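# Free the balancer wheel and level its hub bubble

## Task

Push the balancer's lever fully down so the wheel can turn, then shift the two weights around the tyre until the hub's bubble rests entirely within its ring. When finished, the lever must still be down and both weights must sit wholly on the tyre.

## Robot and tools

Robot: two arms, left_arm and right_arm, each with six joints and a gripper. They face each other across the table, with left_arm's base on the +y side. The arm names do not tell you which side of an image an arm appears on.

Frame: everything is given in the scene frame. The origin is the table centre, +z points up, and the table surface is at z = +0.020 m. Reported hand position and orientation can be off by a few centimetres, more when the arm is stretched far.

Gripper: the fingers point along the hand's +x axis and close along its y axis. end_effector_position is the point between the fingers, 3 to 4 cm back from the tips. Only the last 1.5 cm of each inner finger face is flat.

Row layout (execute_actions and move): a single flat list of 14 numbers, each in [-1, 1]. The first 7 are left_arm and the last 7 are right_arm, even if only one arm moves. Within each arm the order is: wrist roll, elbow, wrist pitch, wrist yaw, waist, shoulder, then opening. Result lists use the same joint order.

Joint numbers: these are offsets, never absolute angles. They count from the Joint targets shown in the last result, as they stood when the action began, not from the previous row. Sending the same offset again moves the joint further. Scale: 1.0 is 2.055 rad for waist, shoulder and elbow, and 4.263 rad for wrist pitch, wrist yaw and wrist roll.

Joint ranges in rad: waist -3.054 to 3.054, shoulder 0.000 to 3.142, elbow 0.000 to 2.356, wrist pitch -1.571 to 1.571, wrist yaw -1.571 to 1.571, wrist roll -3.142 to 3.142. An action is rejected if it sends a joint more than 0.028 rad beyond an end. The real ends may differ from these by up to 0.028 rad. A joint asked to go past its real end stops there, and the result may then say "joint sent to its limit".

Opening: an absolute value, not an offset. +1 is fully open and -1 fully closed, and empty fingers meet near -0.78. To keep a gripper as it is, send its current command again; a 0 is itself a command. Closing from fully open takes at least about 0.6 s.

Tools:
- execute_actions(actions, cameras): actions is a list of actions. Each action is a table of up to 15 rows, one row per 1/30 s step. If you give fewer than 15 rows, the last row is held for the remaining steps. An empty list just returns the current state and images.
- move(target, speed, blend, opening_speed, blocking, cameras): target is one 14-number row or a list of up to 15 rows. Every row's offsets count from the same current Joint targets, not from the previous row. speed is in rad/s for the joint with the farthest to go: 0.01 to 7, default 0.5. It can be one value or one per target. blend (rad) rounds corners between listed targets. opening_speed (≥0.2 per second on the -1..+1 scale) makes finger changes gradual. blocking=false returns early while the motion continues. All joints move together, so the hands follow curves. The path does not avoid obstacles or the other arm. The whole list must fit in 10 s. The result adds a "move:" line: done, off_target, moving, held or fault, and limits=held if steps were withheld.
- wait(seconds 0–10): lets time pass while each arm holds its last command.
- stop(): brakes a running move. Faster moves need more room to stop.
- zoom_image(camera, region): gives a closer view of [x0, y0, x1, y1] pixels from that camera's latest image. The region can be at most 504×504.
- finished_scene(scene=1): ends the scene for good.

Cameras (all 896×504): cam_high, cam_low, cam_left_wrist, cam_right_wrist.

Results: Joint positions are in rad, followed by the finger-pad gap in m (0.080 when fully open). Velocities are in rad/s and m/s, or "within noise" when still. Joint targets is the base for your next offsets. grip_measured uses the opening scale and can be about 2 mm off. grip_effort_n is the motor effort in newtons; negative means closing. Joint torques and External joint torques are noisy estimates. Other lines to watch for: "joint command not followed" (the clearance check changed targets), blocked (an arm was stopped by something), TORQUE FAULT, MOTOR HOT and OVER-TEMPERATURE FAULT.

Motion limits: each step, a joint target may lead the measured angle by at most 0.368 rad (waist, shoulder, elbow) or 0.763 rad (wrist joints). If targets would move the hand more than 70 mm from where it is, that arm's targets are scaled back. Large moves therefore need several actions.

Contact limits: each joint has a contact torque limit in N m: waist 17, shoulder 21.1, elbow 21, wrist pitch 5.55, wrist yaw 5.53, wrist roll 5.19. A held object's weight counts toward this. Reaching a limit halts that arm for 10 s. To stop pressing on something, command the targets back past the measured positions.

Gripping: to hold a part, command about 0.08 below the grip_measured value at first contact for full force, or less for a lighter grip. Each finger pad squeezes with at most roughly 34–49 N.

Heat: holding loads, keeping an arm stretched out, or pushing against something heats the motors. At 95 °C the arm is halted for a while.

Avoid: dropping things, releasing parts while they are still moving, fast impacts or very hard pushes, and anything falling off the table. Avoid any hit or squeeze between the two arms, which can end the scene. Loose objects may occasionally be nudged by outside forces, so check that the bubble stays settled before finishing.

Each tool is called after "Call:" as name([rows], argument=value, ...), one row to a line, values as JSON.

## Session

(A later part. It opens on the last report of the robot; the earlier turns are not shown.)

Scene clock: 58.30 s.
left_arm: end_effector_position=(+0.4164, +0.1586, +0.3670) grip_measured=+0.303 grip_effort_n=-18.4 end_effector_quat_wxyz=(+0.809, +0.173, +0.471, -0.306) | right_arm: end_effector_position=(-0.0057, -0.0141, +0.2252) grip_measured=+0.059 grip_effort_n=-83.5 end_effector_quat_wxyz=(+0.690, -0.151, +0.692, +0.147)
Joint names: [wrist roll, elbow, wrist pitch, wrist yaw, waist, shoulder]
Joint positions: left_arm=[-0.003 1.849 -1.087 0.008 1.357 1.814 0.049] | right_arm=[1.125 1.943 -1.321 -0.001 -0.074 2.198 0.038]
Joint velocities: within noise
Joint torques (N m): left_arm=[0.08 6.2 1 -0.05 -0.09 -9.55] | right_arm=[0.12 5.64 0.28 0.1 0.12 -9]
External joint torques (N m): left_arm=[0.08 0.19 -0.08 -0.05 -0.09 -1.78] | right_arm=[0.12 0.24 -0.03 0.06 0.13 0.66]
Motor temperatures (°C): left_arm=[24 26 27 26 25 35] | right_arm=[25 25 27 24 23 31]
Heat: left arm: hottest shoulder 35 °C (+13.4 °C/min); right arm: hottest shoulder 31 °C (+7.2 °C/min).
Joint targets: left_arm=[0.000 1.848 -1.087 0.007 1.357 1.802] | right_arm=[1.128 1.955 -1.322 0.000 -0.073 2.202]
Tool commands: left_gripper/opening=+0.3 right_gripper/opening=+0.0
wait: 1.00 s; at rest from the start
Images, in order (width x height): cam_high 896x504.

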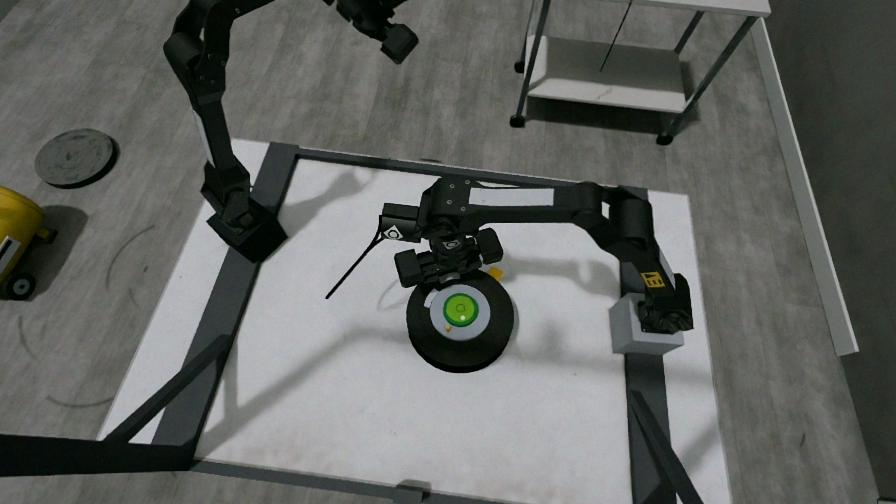

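Call:
move([
  [0,0,0,0,0,0,0.3,0,0.1129,-0.0488,0,0,0.0127,0.0],
  [0,0,0,0,0,0,0.3,-0.6533,0.0151,-0.0324,0,0.1489,-0.0511,0.0],
], speed=[0.4,1.2])

Scene clock: 64.50 s.
left_arm: end_effector_position=(+0.4164, +0.1586, +0.3670) grip_measured=+0.303 grip_effort_n=-17.9 end_effector_quat_wxyz=(+0.809, +0.173, +0.471, -0.306) | right_arm: end_effector_position=(-0.1283, -0.0528, +0.2702) grip_measured=+0.059 grip_effort_n=-83.5 end_effector_quat_wxyz=(+0.135, +0.696, +0.123, -0.695)
Joint names: [wrist roll, elbow, wrist pitch, wrist yaw, waist, shoulder]
Joint positions: left_arm=[-0.003 1.849 -1.087 0.008 1.357 1.814 0.049] | right_arm=[-1.653 1.99 -1.462 -0.001 0.232 2.115 0.038]
Joint velocities: within noise
Joint torques (N m): left_arm=[0.06 6.25 0.99 -0.02 -0.13 -9.5] | right_arm=[-0.15 4 0.49 -0.01 0.07 -10.8]
External joint torques (N m): left_arm=[0.05 0.2 -0.09 -0.01 -0.19 -1.65] | right_arm=[-0.15 -1.25 0.24 0.04 0.06 -1.85]
Motor temperatures (°C): left_arm=[24 27 27 26 25 36] | right_arm=[25 26 27 24 23 32]
Heat: left arm: hottest shoulder 36 °C (+14.1 °C/min); right arm: hottest shoulder 32 °C (+7.1 °C/min).
Joint targets: left_arm=[0.000 1.848 -1.087 0.007 1.357 1.802] | right_arm=[-1.657 1.986 -1.460 0.000 0.233 2.097]
move: done

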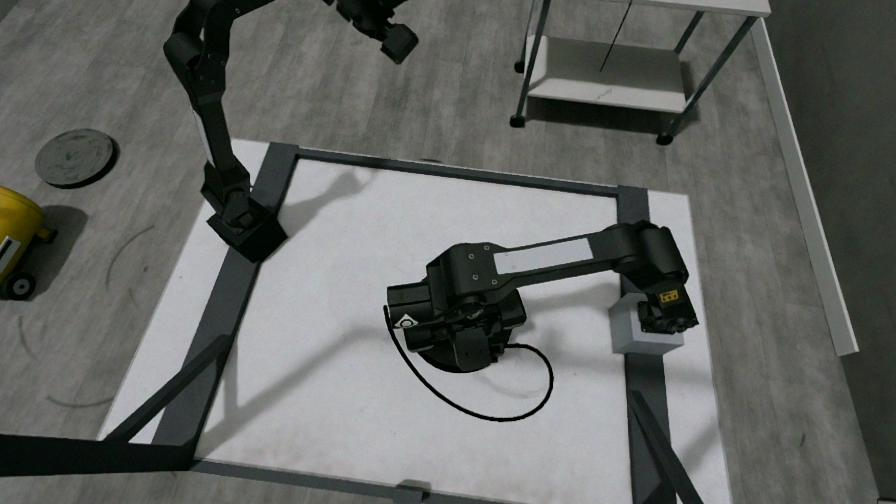

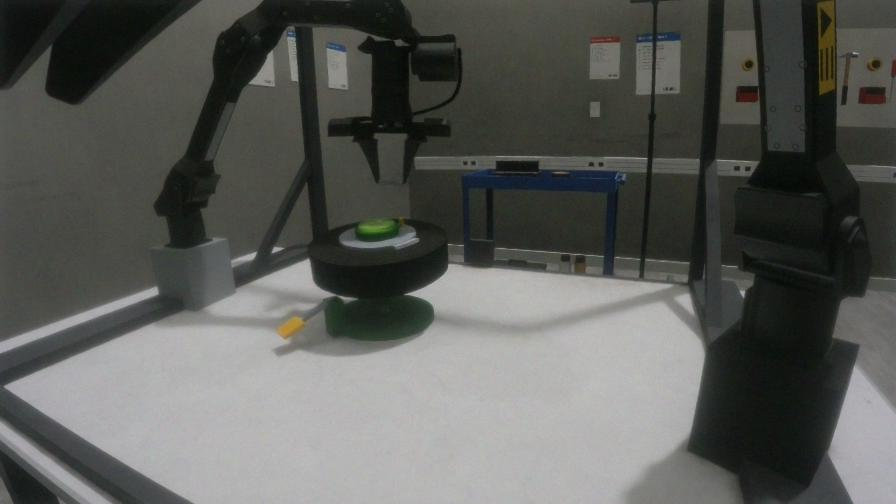

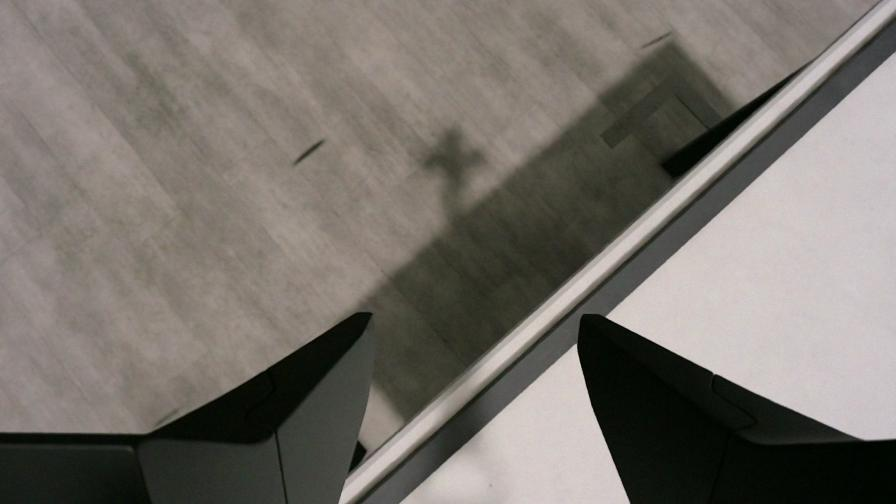

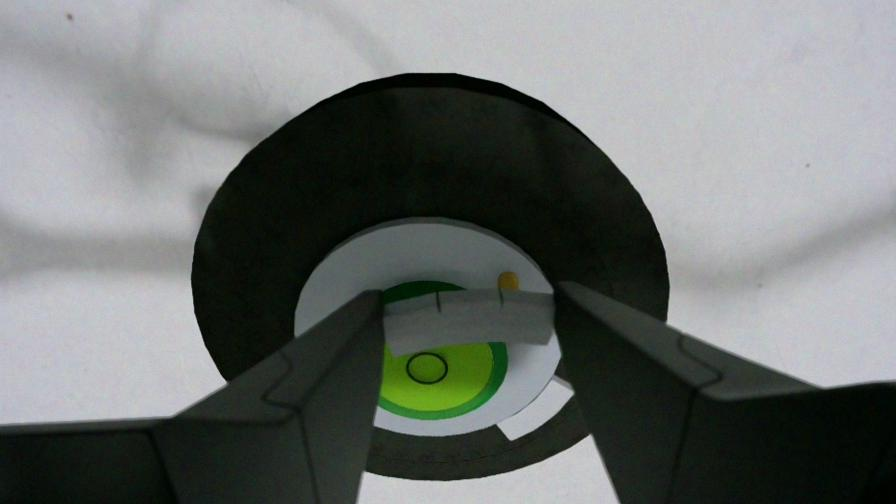

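Call:
move(target=[0,0,0,0,0,0,0.3,0.0082,-0.1365,0.0443,0,0.017,-0.0448,0.0], speed=0.4, cameras=["cam_right_wrist","cam_low"])

Scene clock: 67.37 s.
left_arm: end_effector_position=(+0.4164, +0.1586, +0.3670) grip_measured=+0.303 grip_effort_n=-17.9 end_effector_quat_wxyz=(+0.809, +0.173, +0.471, -0.306) | right_arm: end_effector_position=(-0.1350, -0.0761, +0.2348) grip_measured=+0.059 grip_effort_n=-83.5 end_effector_quat_wxyz=(+0.136, +0.695, +0.126, -0.694)
Joint names: [wrist roll, elbow, wrist pitch, wrist yaw, waist, shoulder]
Joint positions: left_arm=[-0.003 1.849 -1.087 0.008 1.357 1.814 0.049] | right_arm=[-1.625 1.71 -1.274 -0.001 0.266 2.021 0.038]
Joint velocities: within noise
Joint torques (N m): left_arm=[0.07 6.18 0.98 -0.02 0.03 -9.48] | right_arm=[0.11 4.02 0.51 0.01 0.18 -10.13]
External joint torques (N m): left_arm=[0.07 0.14 -0.1 -0.03 0.03 -1.67] | right_arm=[0.11 -1.31 0.25 0.06 0.17 -1.66]
Motor temperatures (°C): left_arm=[24 27 27 26 25 37] | right_arm=[25 26 27 24 23 33]
Heat: left arm: hottest shoulder 37 °C (+15.2 °C/min); right arm: hottest shoulder 33 °C (+8.1 °C/min).
Joint targets: left_arm=[0.000 1.848 -1.087 0.007 1.357 1.802] | right_arm=[-1.622 1.705 -1.271 0.000 0.268 2.005]
move: done
Images, in order (width x height): cam_low 896x504, cam_right_wrist 896x504.

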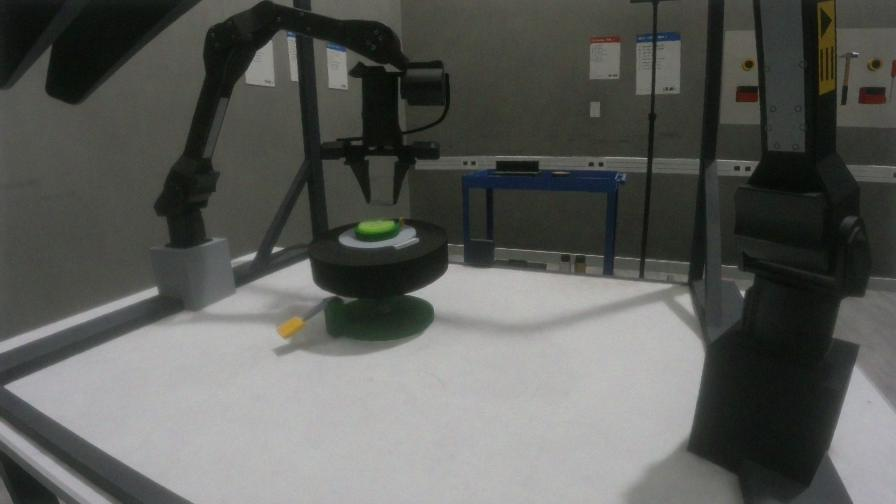

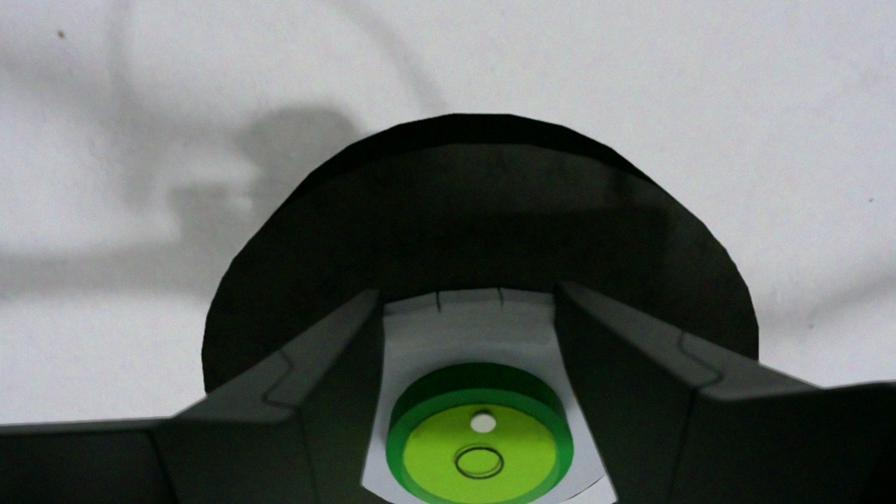

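Call:
move([
  [0,0,0,0,0,0,0.3,0.0012,-0.048,0.0246,0,0.0024,0.0031,0.0],
  [0,0,0,0,0,0,0.3,0.0012,-0.0686,0.0352,0,0.0024,0.0044,0.0],
], speed=[0.25,0.08])

Call:
zoom_image(camera="cam_low", region=[290, 150, 470, 300])

Scene clock: 69.20 s.
left_arm: end_effector_position=(+0.4164, +0.1586, +0.3670) grip_measured=+0.303 grip_effort_n=-18.4 end_effector_quat_wxyz=(+0.809, +0.173, +0.471, -0.306) | right_arm: end_effector_position=(-0.1357, -0.0794, +0.2003) grip_measured=+0.059 grip_effort_n=-83.5 end_effector_quat_wxyz=(+0.132, +0.695, +0.130, -0.695)
Joint names: [wrist roll, elbow, wrist pitch, wrist yaw, waist, shoulder]
Joint positions: left_arm=[-0.003 1.849 -1.087 0.008 1.357 1.814 0.049] | right_arm=[-1.62 1.569 -1.123 -0.001 0.27 2.02 0.038]
Joint velocities: within noise
Joint torques (N m): left_arm=[0.05 6.09 0.98 -0.02 0.05 -9.55] | right_arm=[0.11 3.92 0.53 0 0.22 -8.81]
External joint torques (N m): left_arm=[0.05 0.03 -0.11 -0.03 0.06 -1.73] | right_arm=[0.11 -1.28 0.28 0.05 0.27 -0.43]
Motor temperatures (°C): left_arm=[24 27 27 26 25 37] | right_arm=[25 26 27 24 23 33]
Heat: left arm: hottest shoulder 37 °C (+15.2 °C/min); right arm: hottest shoulder 33 °C (+8.1 °C/min).
Joint targets: left_arm=[0.000 1.848 -1.087 0.007 1.357 1.802] | right_arm=[-1.618 1.564 -1.121 0.000 0.273 2.014]
move: done

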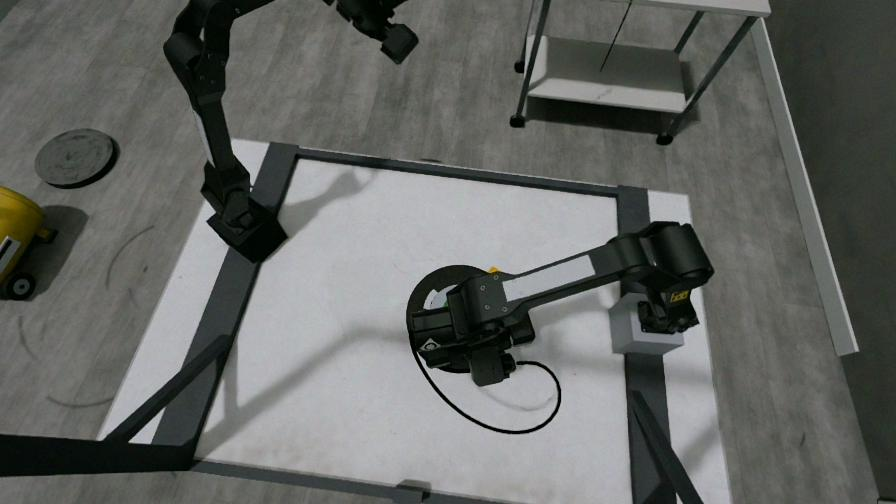

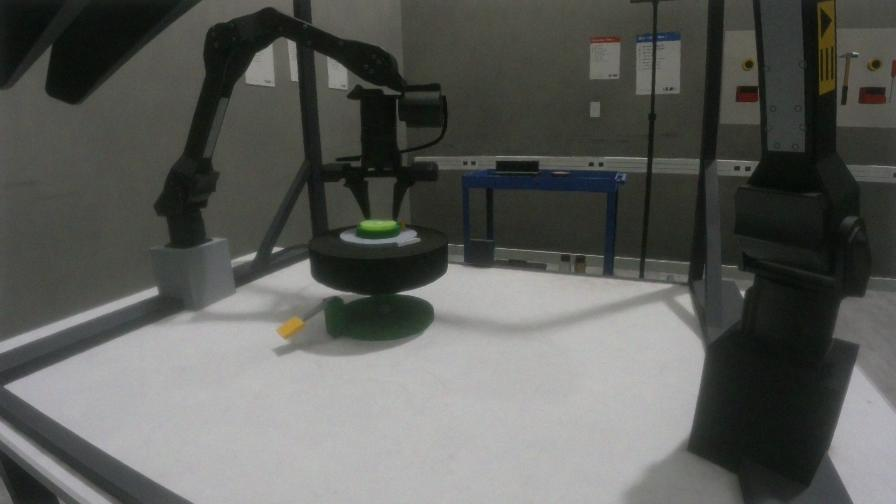

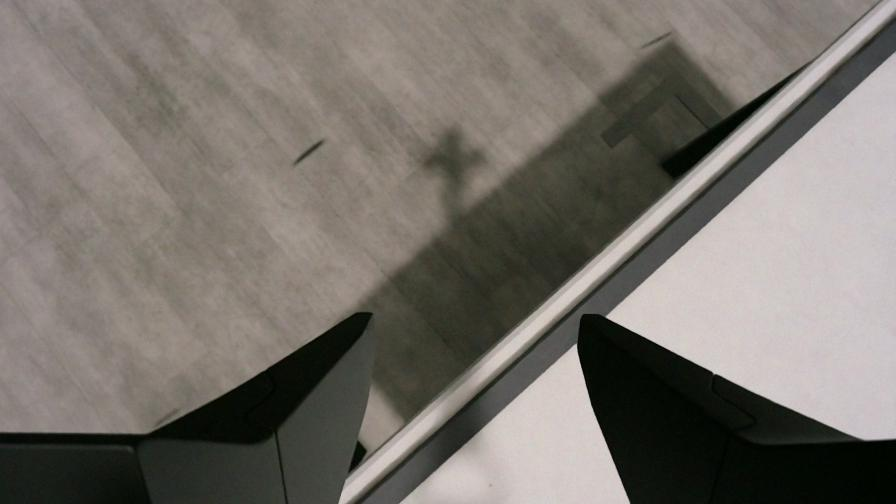

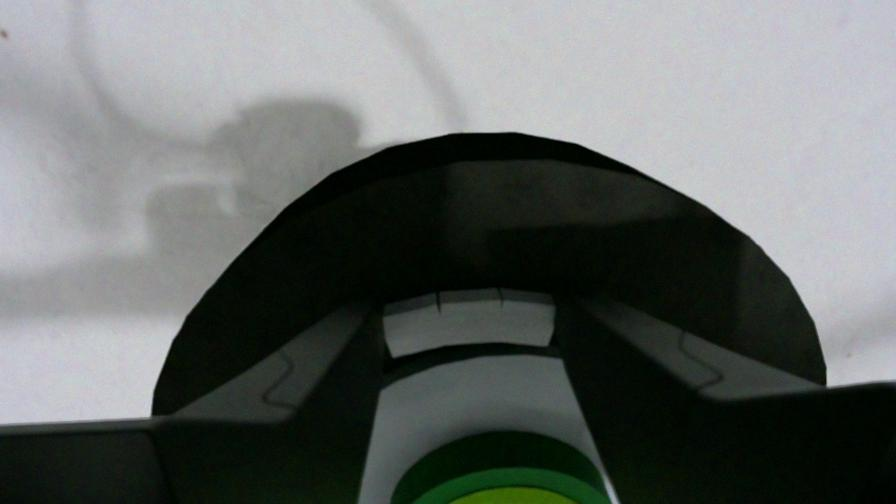

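Scaled by 2.800 from the camera's 896x504 image, which has a finer 1280x720 frame.

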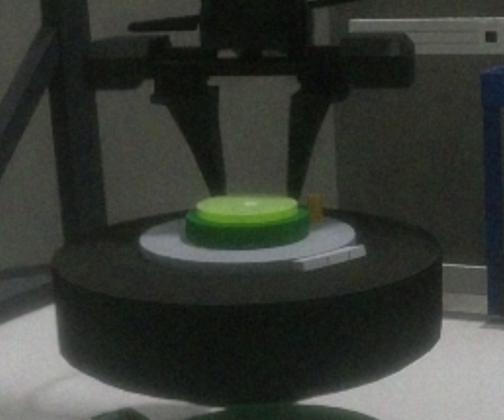

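Call:
move(target=[0,0,0,0,0,0,0.3,0,-0.0165,0.0079,0,0,0.0,0.0], speed=0.06, cameras=["cam_right_wrist","cam_low"])

Call:
zoom_image(camera="cam_low", region=[290, 150, 470, 300])

Scene clock: 70.30 s.
left_arm: end_effector_position=(+0.4164, +0.1586, +0.3670) grip_measured=+0.303 grip_effort_n=-18.4 end_effector_quat_wxyz=(+0.809, +0.173, +0.471, -0.306) | right_arm: end_effector_position=(-0.1352, -0.0814, +0.1920) grip_measured=+0.059 grip_effort_n=-83.5 end_effector_quat_wxyz=(+0.132, +0.695, +0.130, -0.695)
Joint names: [wrist roll, elbow, wrist pitch, wrist yaw, waist, shoulder]
Joint positions: left_arm=[-0.003 1.849 -1.087 0.008 1.357 1.814 0.049] | right_arm=[-1.62 1.535 -1.09 -0.001 0.271 2.02 0.038]
Joint velocities: within noise
Joint torques (N m): left_arm=[0.04 6.28 0.99 -0.03 -0.07 -9.39] | right_arm=[0.11 3.81 0.56 0.02 0.17 -8.78]
External joint torques (N m): left_arm=[0.04 0.23 -0.07 -0.03 -0.08 -1.5] | right_arm=[0.11 -1.42 0.28 0.08 0.2 -0.43]
Motor temperatures (°C): left_arm=[24 27 27 26 25 37] | right_arm=[25 26 27 24 23 33]
Heat: left arm: hottest shoulder 37 °C (+15.2 °C/min); right arm: hottest shoulder 33 °C (+8.1 °C/min).
Joint targets: left_arm=[0.000 1.848 -1.087 0.007 1.357 1.802] | right_arm=[-1.618 1.530 -1.088 0.000 0.272 2.014]
move: done
Images, in order (width x height): cam_low 896x504, cam_right_wrist 896x504.

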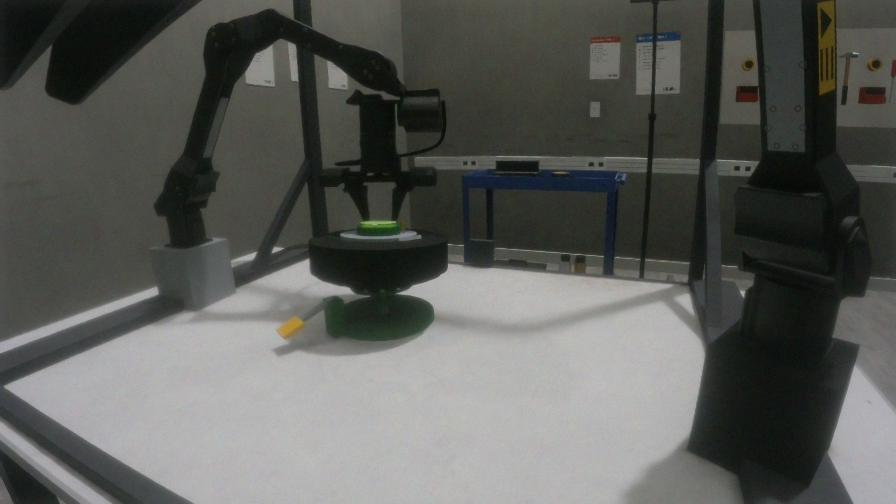

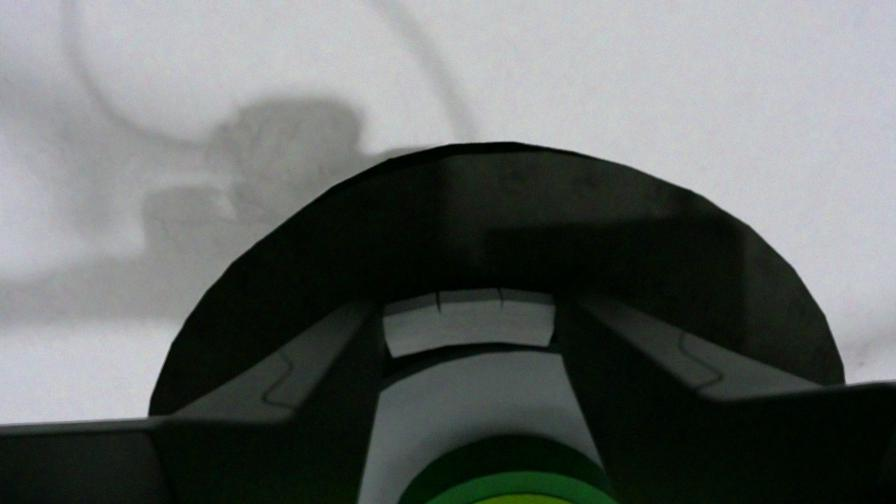

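Scaled by 2.800 from the camera's 896x504 image, which has a finer 1280x720 frame.

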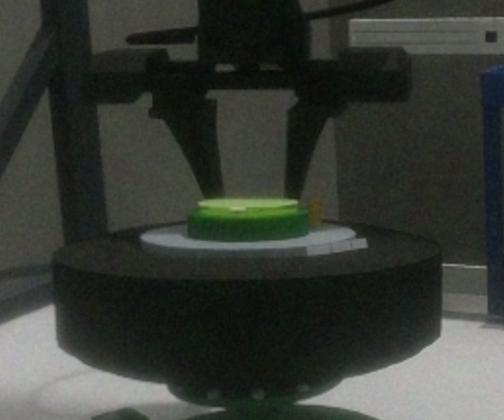

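Call:
move(target=[0,0,0,0,0,0,0.3,0,0.010,-0.0048,0,0,0.0,0.0], speed=0.06, cameras=["cam_right_wrist","cam_low"])

Call:
zoom_image(camera="cam_low", region=[290, 150, 470, 300])

Scene clock: 71.33 s.
left_arm: end_effector_position=(+0.4164, +0.1586, +0.3670) grip_measured=+0.303 grip_effort_n=-18.4 end_effector_quat_wxyz=(+0.809, +0.173, +0.471, -0.306) | right_arm: end_effector_position=(-0.1346, -0.0831, +0.1934) grip_measured=+0.059 grip_effort_n=-83.5 end_effector_quat_wxyz=(+0.136, +0.695, +0.126, -0.694)
Joint names: [wrist roll, elbow, wrist pitch, wrist yaw, waist, shoulder]
Joint positions: left_arm=[-0.003 1.849 -1.087 0.008 1.357 1.814 0.049] | right_arm=[-1.62 1.541 -1.106 -0.001 0.271 2.02 0.038]
Joint velocities: within noise
Joint torques (N m): left_arm=[0.06 6.14 0.99 -0.04 0.01 -9.48] | right_arm=[0.1 5.33 0.18 0.01 0.18 -8.77]
External joint torques (N m): left_arm=[0.06 0.11 -0.1 -0.03 0 -1.73] | right_arm=[0.1 0.09 -0.08 0.07 0.16 -0.37]
Motor temperatures (°C): left_arm=[24 27 27 26 25 38] | right_arm=[25 26 27 24 23 34]
Heat: left arm: hottest shoulder 38 °C (+16.2 °C/min); right arm: hottest shoulder 34 °C (+9.1 °C/min).
Joint targets: left_arm=[0.000 1.848 -1.087 0.007 1.357 1.802] | right_arm=[-1.618 1.551 -1.108 0.000 0.272 2.014]
move: done
Images, in order (width x height): cam_low 896x504, cam_right_wrist 896x504.

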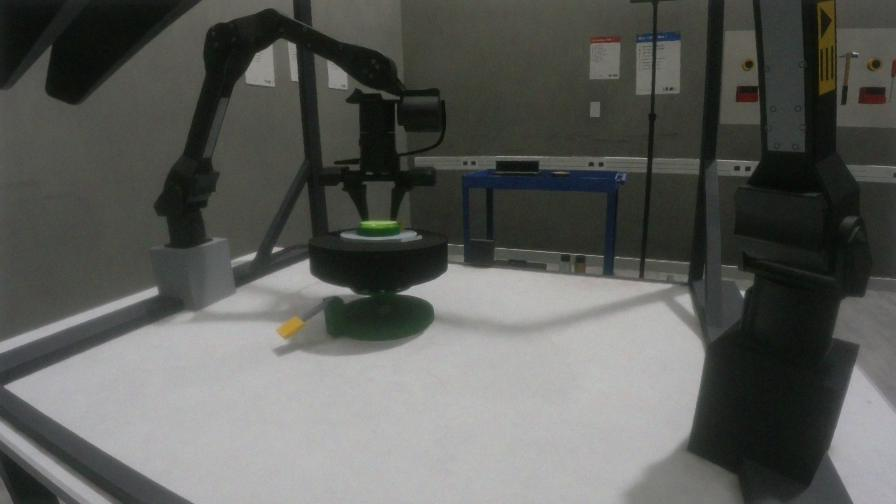

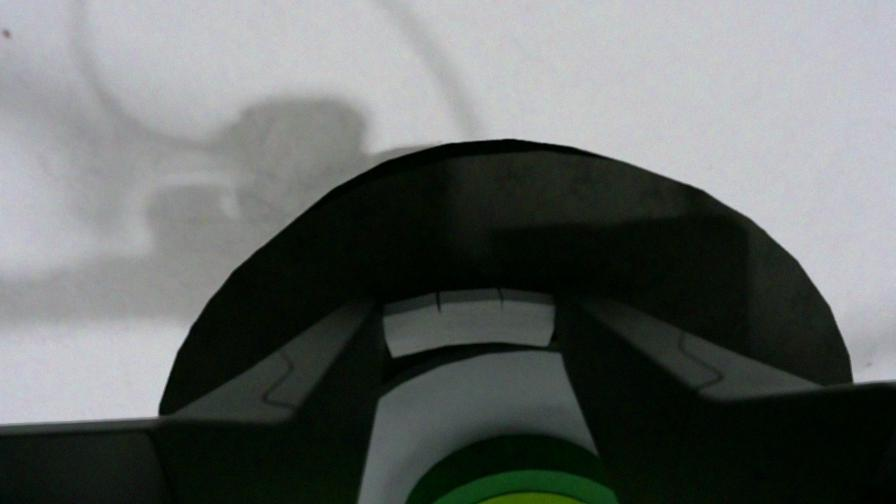

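Scaled by 2.800 from the camera's 896x504 image, which has a finer 1280x720 frame.

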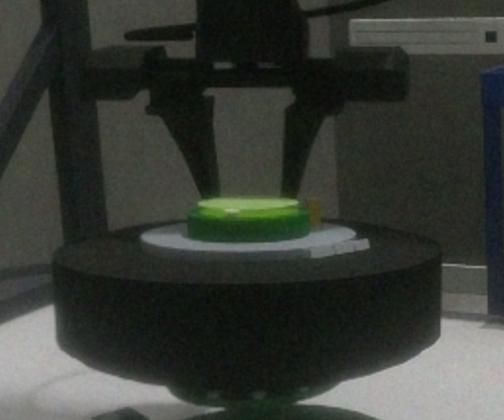

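Call:
move(target=[0,0,0,0,0,0,0.3,0,0.009,-0.0043,0,0,0.0,0.0], speed=0.06, cameras=["cam_right_wrist","cam_low"])

Call:
zoom_image(camera="cam_low", region=[290, 150, 470, 300])

Scene clock: 72.27 s.
left_arm: end_effector_position=(+0.4164, +0.1586, +0.3670) grip_measured=+0.303 grip_effort_n=-18.4 end_effector_quat_wxyz=(+0.809, +0.173, +0.471, -0.306) | right_arm: end_effector_position=(-0.1349, -0.0822, +0.1978) grip_measured=+0.059 grip_effort_n=-83.5 end_effector_quat_wxyz=(+0.136, +0.695, +0.126, -0.694)
Joint names: [wrist roll, elbow, wrist pitch, wrist yaw, waist, shoulder]
Joint positions: left_arm=[-0.003 1.849 -1.087 0.008 1.357 1.814 0.049] | right_arm=[-1.62 1.559 -1.124 0 0.271 2.02 0.038]
Joint velocities: within noise
Joint torques (N m): left_arm=[0.07 6.33 0.98 -0.04 -0.05 -9.5] | right_arm=[0.1 5.39 0.15 0 0.17 -8.81]
External joint torques (N m): left_arm=[0.07 0.25 -0.11 -0.04 0 -1.61] | right_arm=[0.1 0.12 -0.11 0.06 0.13 -0.36]
Motor temperatures (°C): left_arm=[24 27 27 26 25 38] | right_arm=[25 26 27 24 23 34]
Heat: left arm: hottest shoulder 38 °C (+16.2 °C/min); right arm: hottest shoulder 34 °C (+9.1 °C/min).
Joint targets: left_arm=[0.000 1.848 -1.087 0.007 1.357 1.802] | right_arm=[-1.617 1.570 -1.127 0.000 0.272 2.014]
move: done
Images, in order (width x height): cam_low 896x504, cam_right_wrist 896x504.

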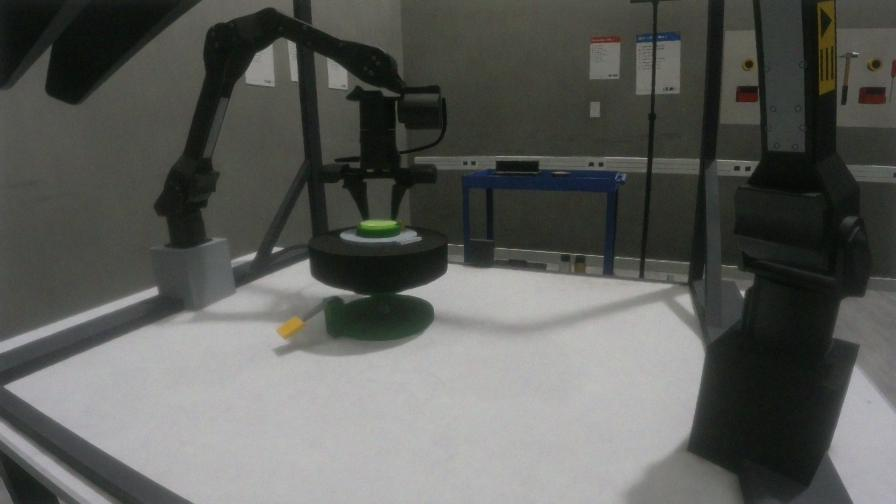

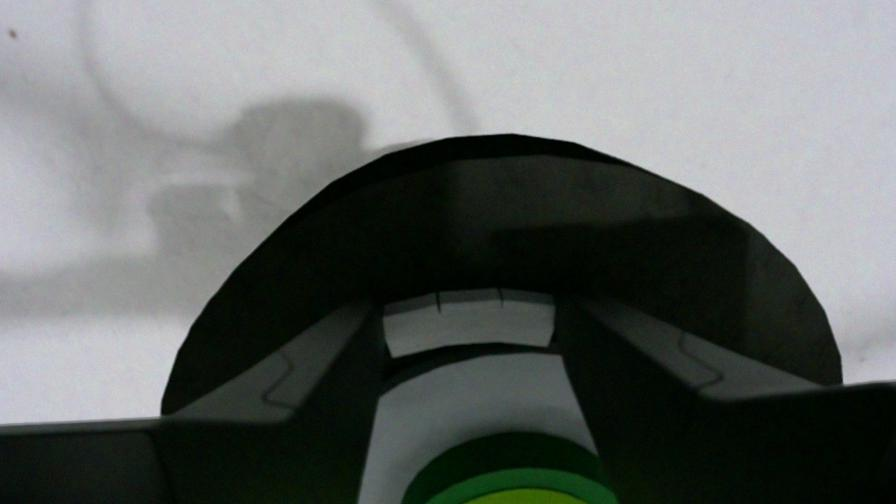

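Scaled by 2.800 from the camera's 896x504 image, which has a finer 1280x720 frame.

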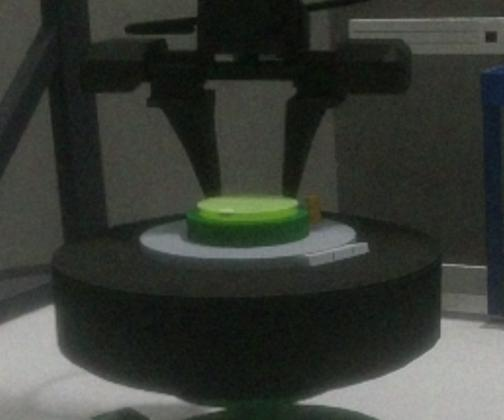

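Call:
move(target=[0,0,0,0,0,0,0.3,0,0,0,0,0,0.0,0.35], opening_speed=0.3, cameras=["cam_right_wrist","cam_low"])

Call:
zoom_image(camera="cam_low", region=[290, 150, 470, 300])

Scene clock: 75.37 s.
left_arm: end_effector_position=(+0.4164, +0.1586, +0.3670) grip_measured=+0.303 grip_effort_n=-17.9 end_effector_quat_wxyz=(+0.809, +0.173, +0.471, -0.306) | right_arm: end_effector_position=(-0.1349, -0.0822, +0.1978) grip_measured=+0.346 grip_effort_n=13.3 end_effector_quat_wxyz=(+0.136, +0.695, +0.126, -0.694)
Joint names: [wrist roll, elbow, wrist pitch, wrist yaw, waist, shoulder]
Joint positions: left_arm=[-0.003 1.849 -1.087 0.008 1.357 1.814 0.049] | right_arm=[-1.62 1.559 -1.125 0 0.271 2.02 0.051]
Joint velocities: within noise
Joint torques (N m): left_arm=[0.07 6.15 0.97 -0.03 0.14 -9.5] | right_arm=[0.11 5.38 0.19 0 0.21 -8.84]
External joint torques (N m): left_arm=[0.07 0.2 -0.1 -0.03 0.14 -1.84] | right_arm=[0.11 0.2 -0.06 0.05 0.2 -0.53]
Motor temperatures (°C): left_arm=[24 27 27 25 25 38] | right_arm=[25 26 27 24 23 34]
Heat: left arm: hottest shoulder 38 °C (+14.1 °C/min); right arm: hottest shoulder 34 °C (+8.1 °C/min).
Joint targets: left_arm=[0.000 1.848 -1.087 0.007 1.357 1.802] | right_arm=[-1.617 1.569 -1.126 0.000 0.272 2.014]
move: done
Images, in order (width x height): cam_low 896x504, cam_right_wrist 896x504.

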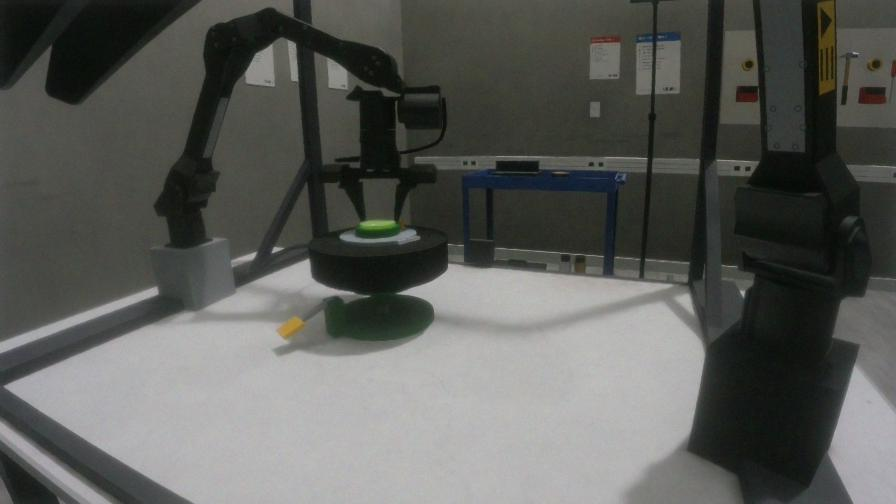

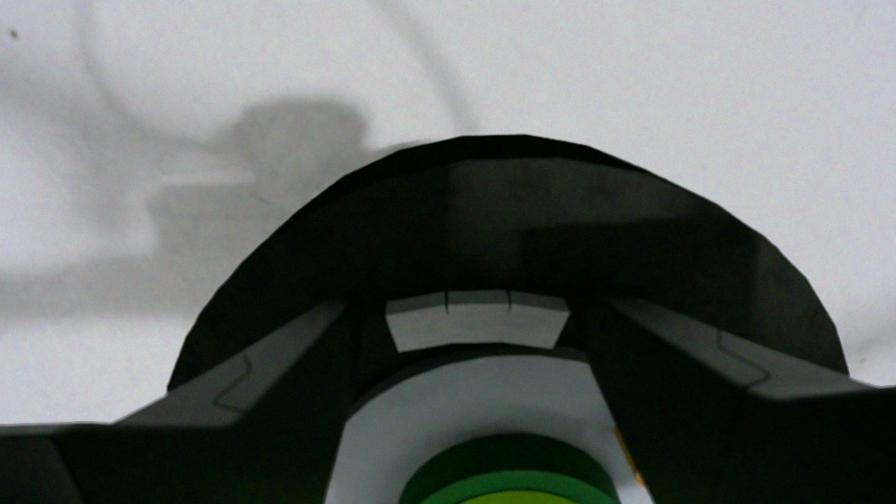

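Scaled by 2.800 from the camera's 896x504 image, which has a finer 1280x720 frame.

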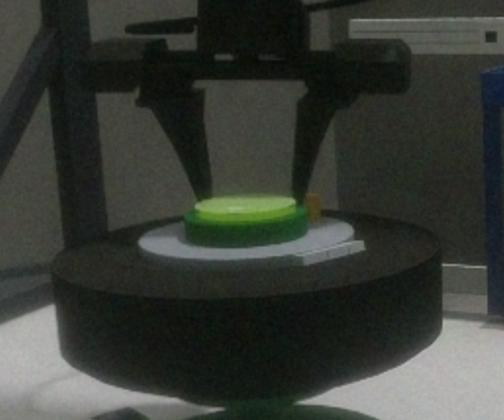

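Call:
move([
  [0,0,0,0,0,0,0.3,0,0.1,-0.048,0,0,0.0,0.45],
  [0,0,0,0,0,0,0.3,0,0.12,-0.03,0,0,-0.3,0.45],
], speed=[0.3,0.9], blend=0.05)

Call:
zoom_image(camera="cam_high", region=[395, 235, 535, 375])

Scene clock: 77.90 s.
left_arm: end_effector_position=(+0.4164, +0.1586, +0.3670) grip_measured=+0.303 grip_effort_n=-17.9 end_effector_quat_wxyz=(+0.809, +0.173, +0.471, -0.306) | right_arm: end_effector_position=(-0.1164, -0.1372, +0.4849) grip_measured=+0.447 grip_effort_n=13.3 end_effector_quat_wxyz=(-0.128, +0.614, +0.372, -0.684)
Joint names: [wrist roll, elbow, wrist pitch, wrist yaw, waist, shoulder]
Joint positions: left_arm=[-0.003 1.849 -1.087 0.008 1.357 1.814 0.049] | right_arm=[-1.62 1.815 -1.258 0 0.271 1.398 0.055]
Joint velocities: within noise
Joint torques (N m): left_arm=[0.05 6.2 0.98 -0.01 0.03 -9.43] | right_arm=[0.15 4.58 1.93 0.01 0.2 -3.85]
External joint torques (N m): left_arm=[0.05 0.21 -0.09 -0.01 0.03 -1.7] | right_arm=[0.12 -0.67 0.67 0.04 0.21 0.2]
Motor temperatures (°C): left_arm=[24 27 27 25 25 39] | right_arm=[25 26 27 24 23 34]
Heat: left arm: hottest shoulder 39 °C (+15.0 °C/min); right arm: hottest shoulder 34 °C (+8.0 °C/min).
Joint targets: left_arm=[0.000 1.848 -1.087 0.007 1.357 1.802] | right_arm=[-1.617 1.816 -1.255 0.000 0.272 1.398]
move: done

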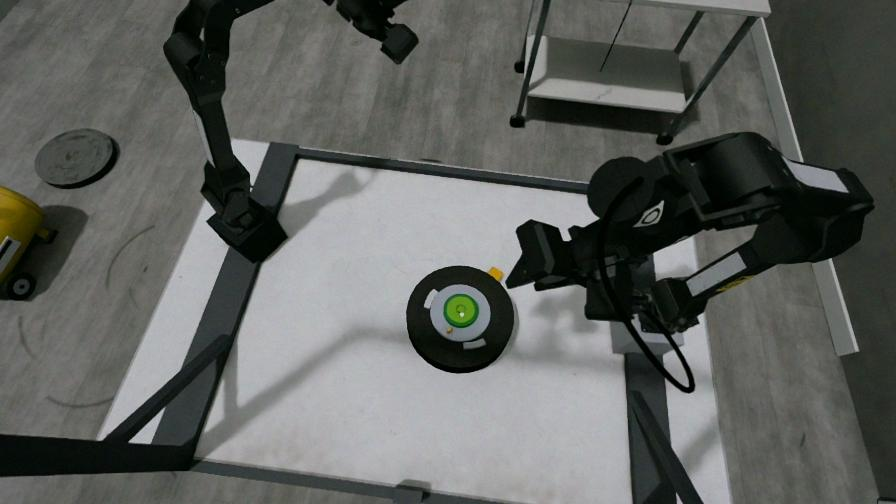

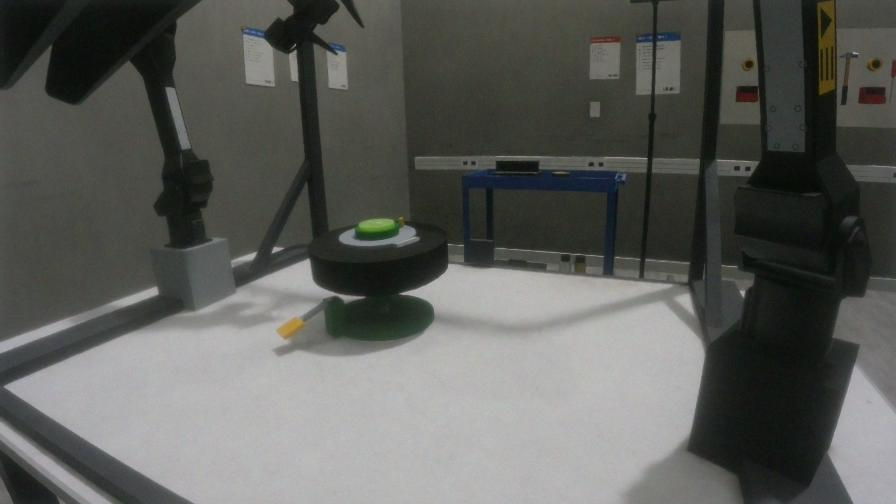

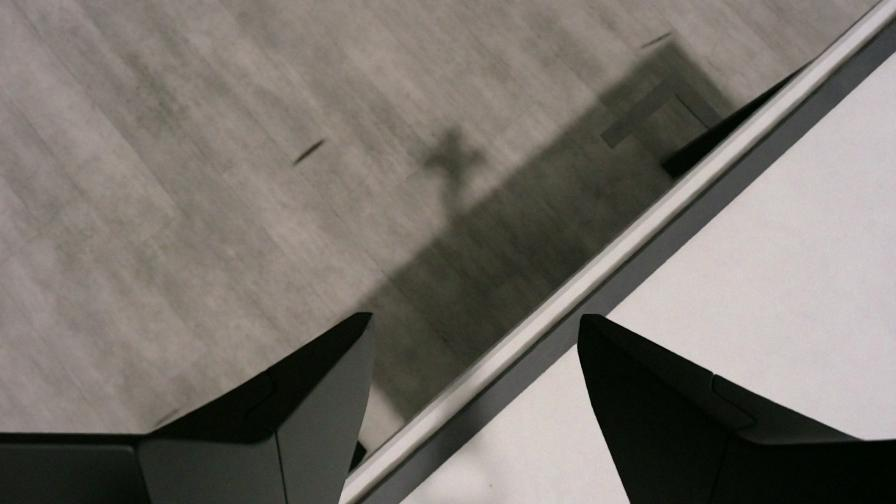

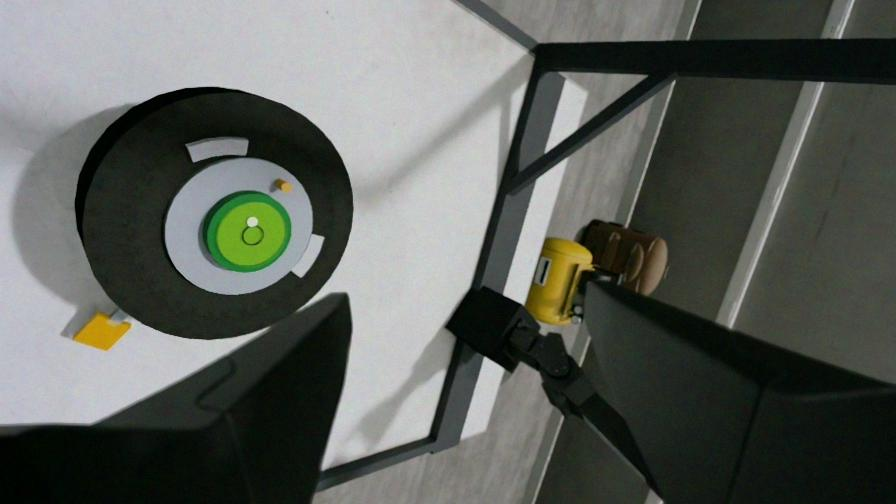

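Scaled by 3.600 from the camera's 896x504 image, which has a finer 1280x720 frame.

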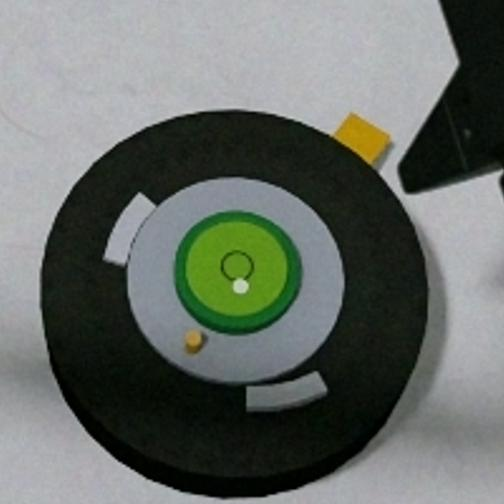

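Call:
wait(seconds=1, cameras=["cam_high"])

Call:
zoom_image(camera="cam_high", region=[420, 270, 500, 350])

Scene clock: 79.10 s.
left_arm: end_effector_position=(+0.4164, +0.1586, +0.3670) grip_measured=+0.303 grip_effort_n=-18.4 end_effector_quat_wxyz=(+0.809, +0.173, +0.471, -0.306) | right_arm: end_effector_position=(-0.1165, -0.1371, +0.4850) grip_measured=+0.447 grip_effort_n=13.3 end_effector_quat_wxyz=(-0.128, +0.614, +0.372, -0.684)
Joint names: [wrist roll, elbow, wrist pitch, wrist yaw, waist, shoulder]
Joint positions: left_arm=[-0.003 1.849 -1.087 0.008 1.357 1.814 0.049] | right_arm=[-1.62 1.815 -1.258 0 0.271 1.398 0.055]
Joint velocities: within noise
Joint torques (N m): left_arm=[0.06 6.27 0.96 -0.05 -0.03 -9.55] | right_arm=[0.14 4.46 1.93 0.02 0.19 -3.89]
External joint torques (N m): left_arm=[0.06 0.1 -0.17 -0.04 -0.09 -1.6] | right_arm=[0.1 -0.83 0.65 0.05 0.19 0.16]
Motor temperatures (°C): left_arm=[24 27 27 25 25 39] | right_arm=[25 26 27 24 23 34]
Heat: left arm: hottest shoulder 39 °C (+14.2 °C/min); right arm: hottest shoulder 34 °C (+7.1 °C/min).
Joint targets: left_arm=[0.000 1.848 -1.087 0.007 1.357 1.802] | right_arm=[-1.617 1.816 -1.254 0.000 0.272 1.398]
Tool commands: left_gripper/opening=+0.3 right_gripper/opening=+0.45
wait: 1.00 s; at rest from the start
Images, in order (width x height): cam_high 896x504.

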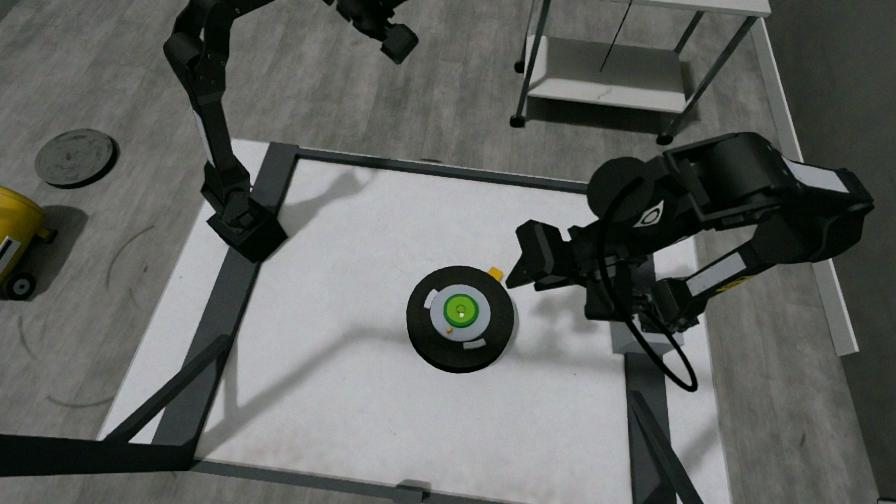

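Scaled by 6.300 from the camera's 896x504 image, which has a finer 1280x720 frame.

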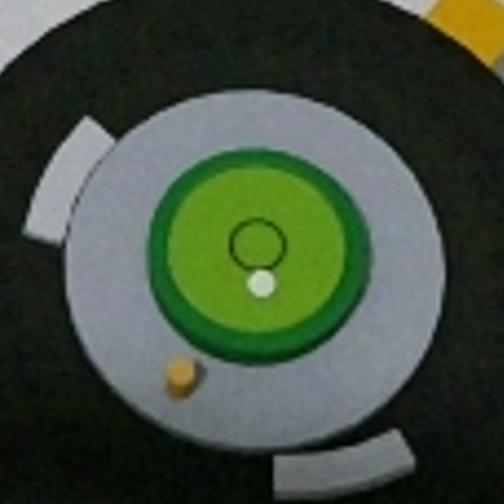

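Call:
move([
  [0,0,0,0,0,0,0.3,0.4755,0.2068,-0.0389,0,-0.1265,0.366,0.5],
  [0,0,0,0,0,0,0.3,0.4755,0.2068,-0.0389,0,-0.1265,0.4832,0.5],
], speed=[1.2,0.3], blend=0.05, cameras=["cam_right_wrist","cam_high"])

Scene clock: 83.67 s.
left_arm: end_effector_position=(+0.4164, +0.1586, +0.3670) grip_measured=+0.303 grip_effort_n=-18.4 end_effector_quat_wxyz=(+0.809, +0.173, +0.471, -0.306) | right_arm: end_effector_position=(-0.0451, +0.0217, +0.2162) grip_measured=+0.498 grip_effort_n=11.9 end_effector_quat_wxyz=(+0.576, -0.410, +0.579, +0.406)
Joint names: [wrist roll, elbow, wrist pitch, wrist yaw, waist, shoulder]
Joint positions: left_arm=[-0.003 1.849 -1.087 0.008 1.357 1.814 0.049] | right_arm=[0.406 2.232 -1.419 0 0.013 2.39 0.057]
Joint velocities: within noise
Joint torques (N m): left_arm=[0.07 6.21 0.99 -0.04 0.03 -9.49] | right_arm=[0.17 5.41 0.32 0.03 -0.01 -10.37]
External joint torques (N m): left_arm=[0.07 0.15 -0.11 -0.04 0.01 -1.67] | right_arm=[0.17 0.07 0 0.02 -0.03 0.25]
Motor temperatures (°C): left_arm=[24 27 27 25 25 39] | right_arm=[25 26 27 24 23 33]
Heat: left arm: hottest shoulder 39 °C (+13.1 °C/min); right arm: hottest shoulder 33 °C (+6.0 °C/min).
Joint targets: left_arm=[0.000 1.848 -1.087 0.007 1.357 1.802] | right_arm=[0.410 2.241 -1.420 0.000 0.013 2.391]
move: done
Images, in order (width x height): cam_high 896x504, cam_right_wrist 896x504.

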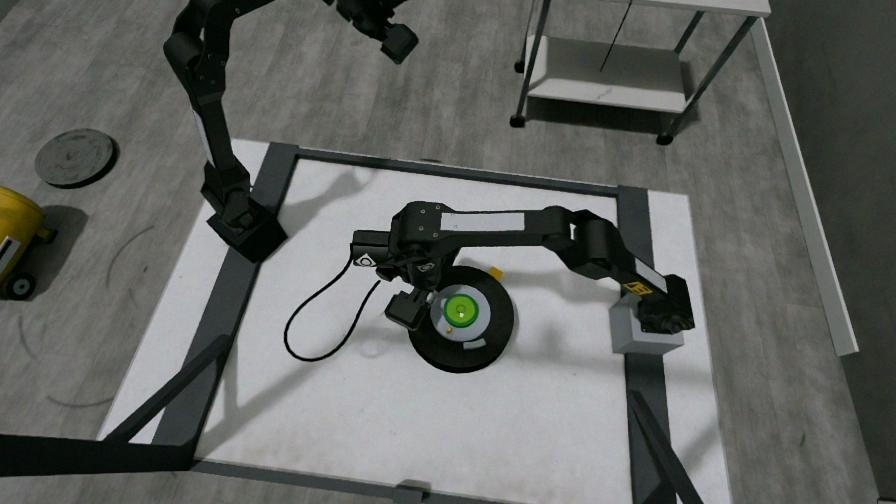

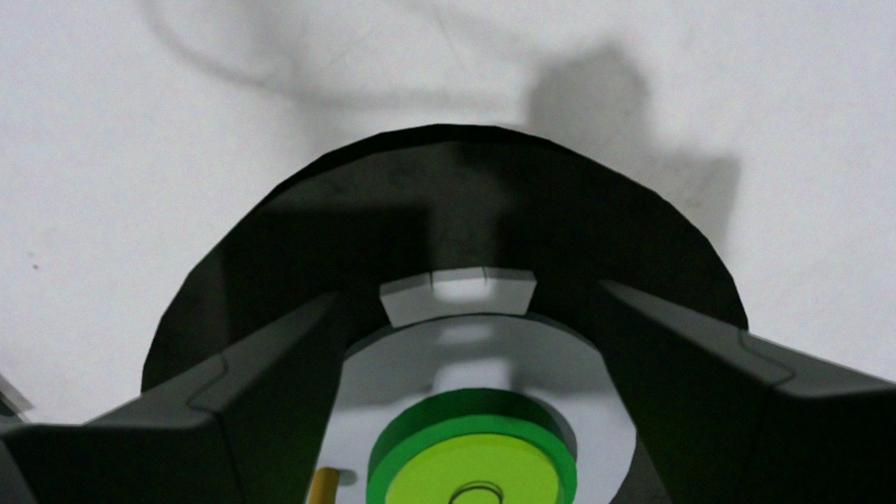

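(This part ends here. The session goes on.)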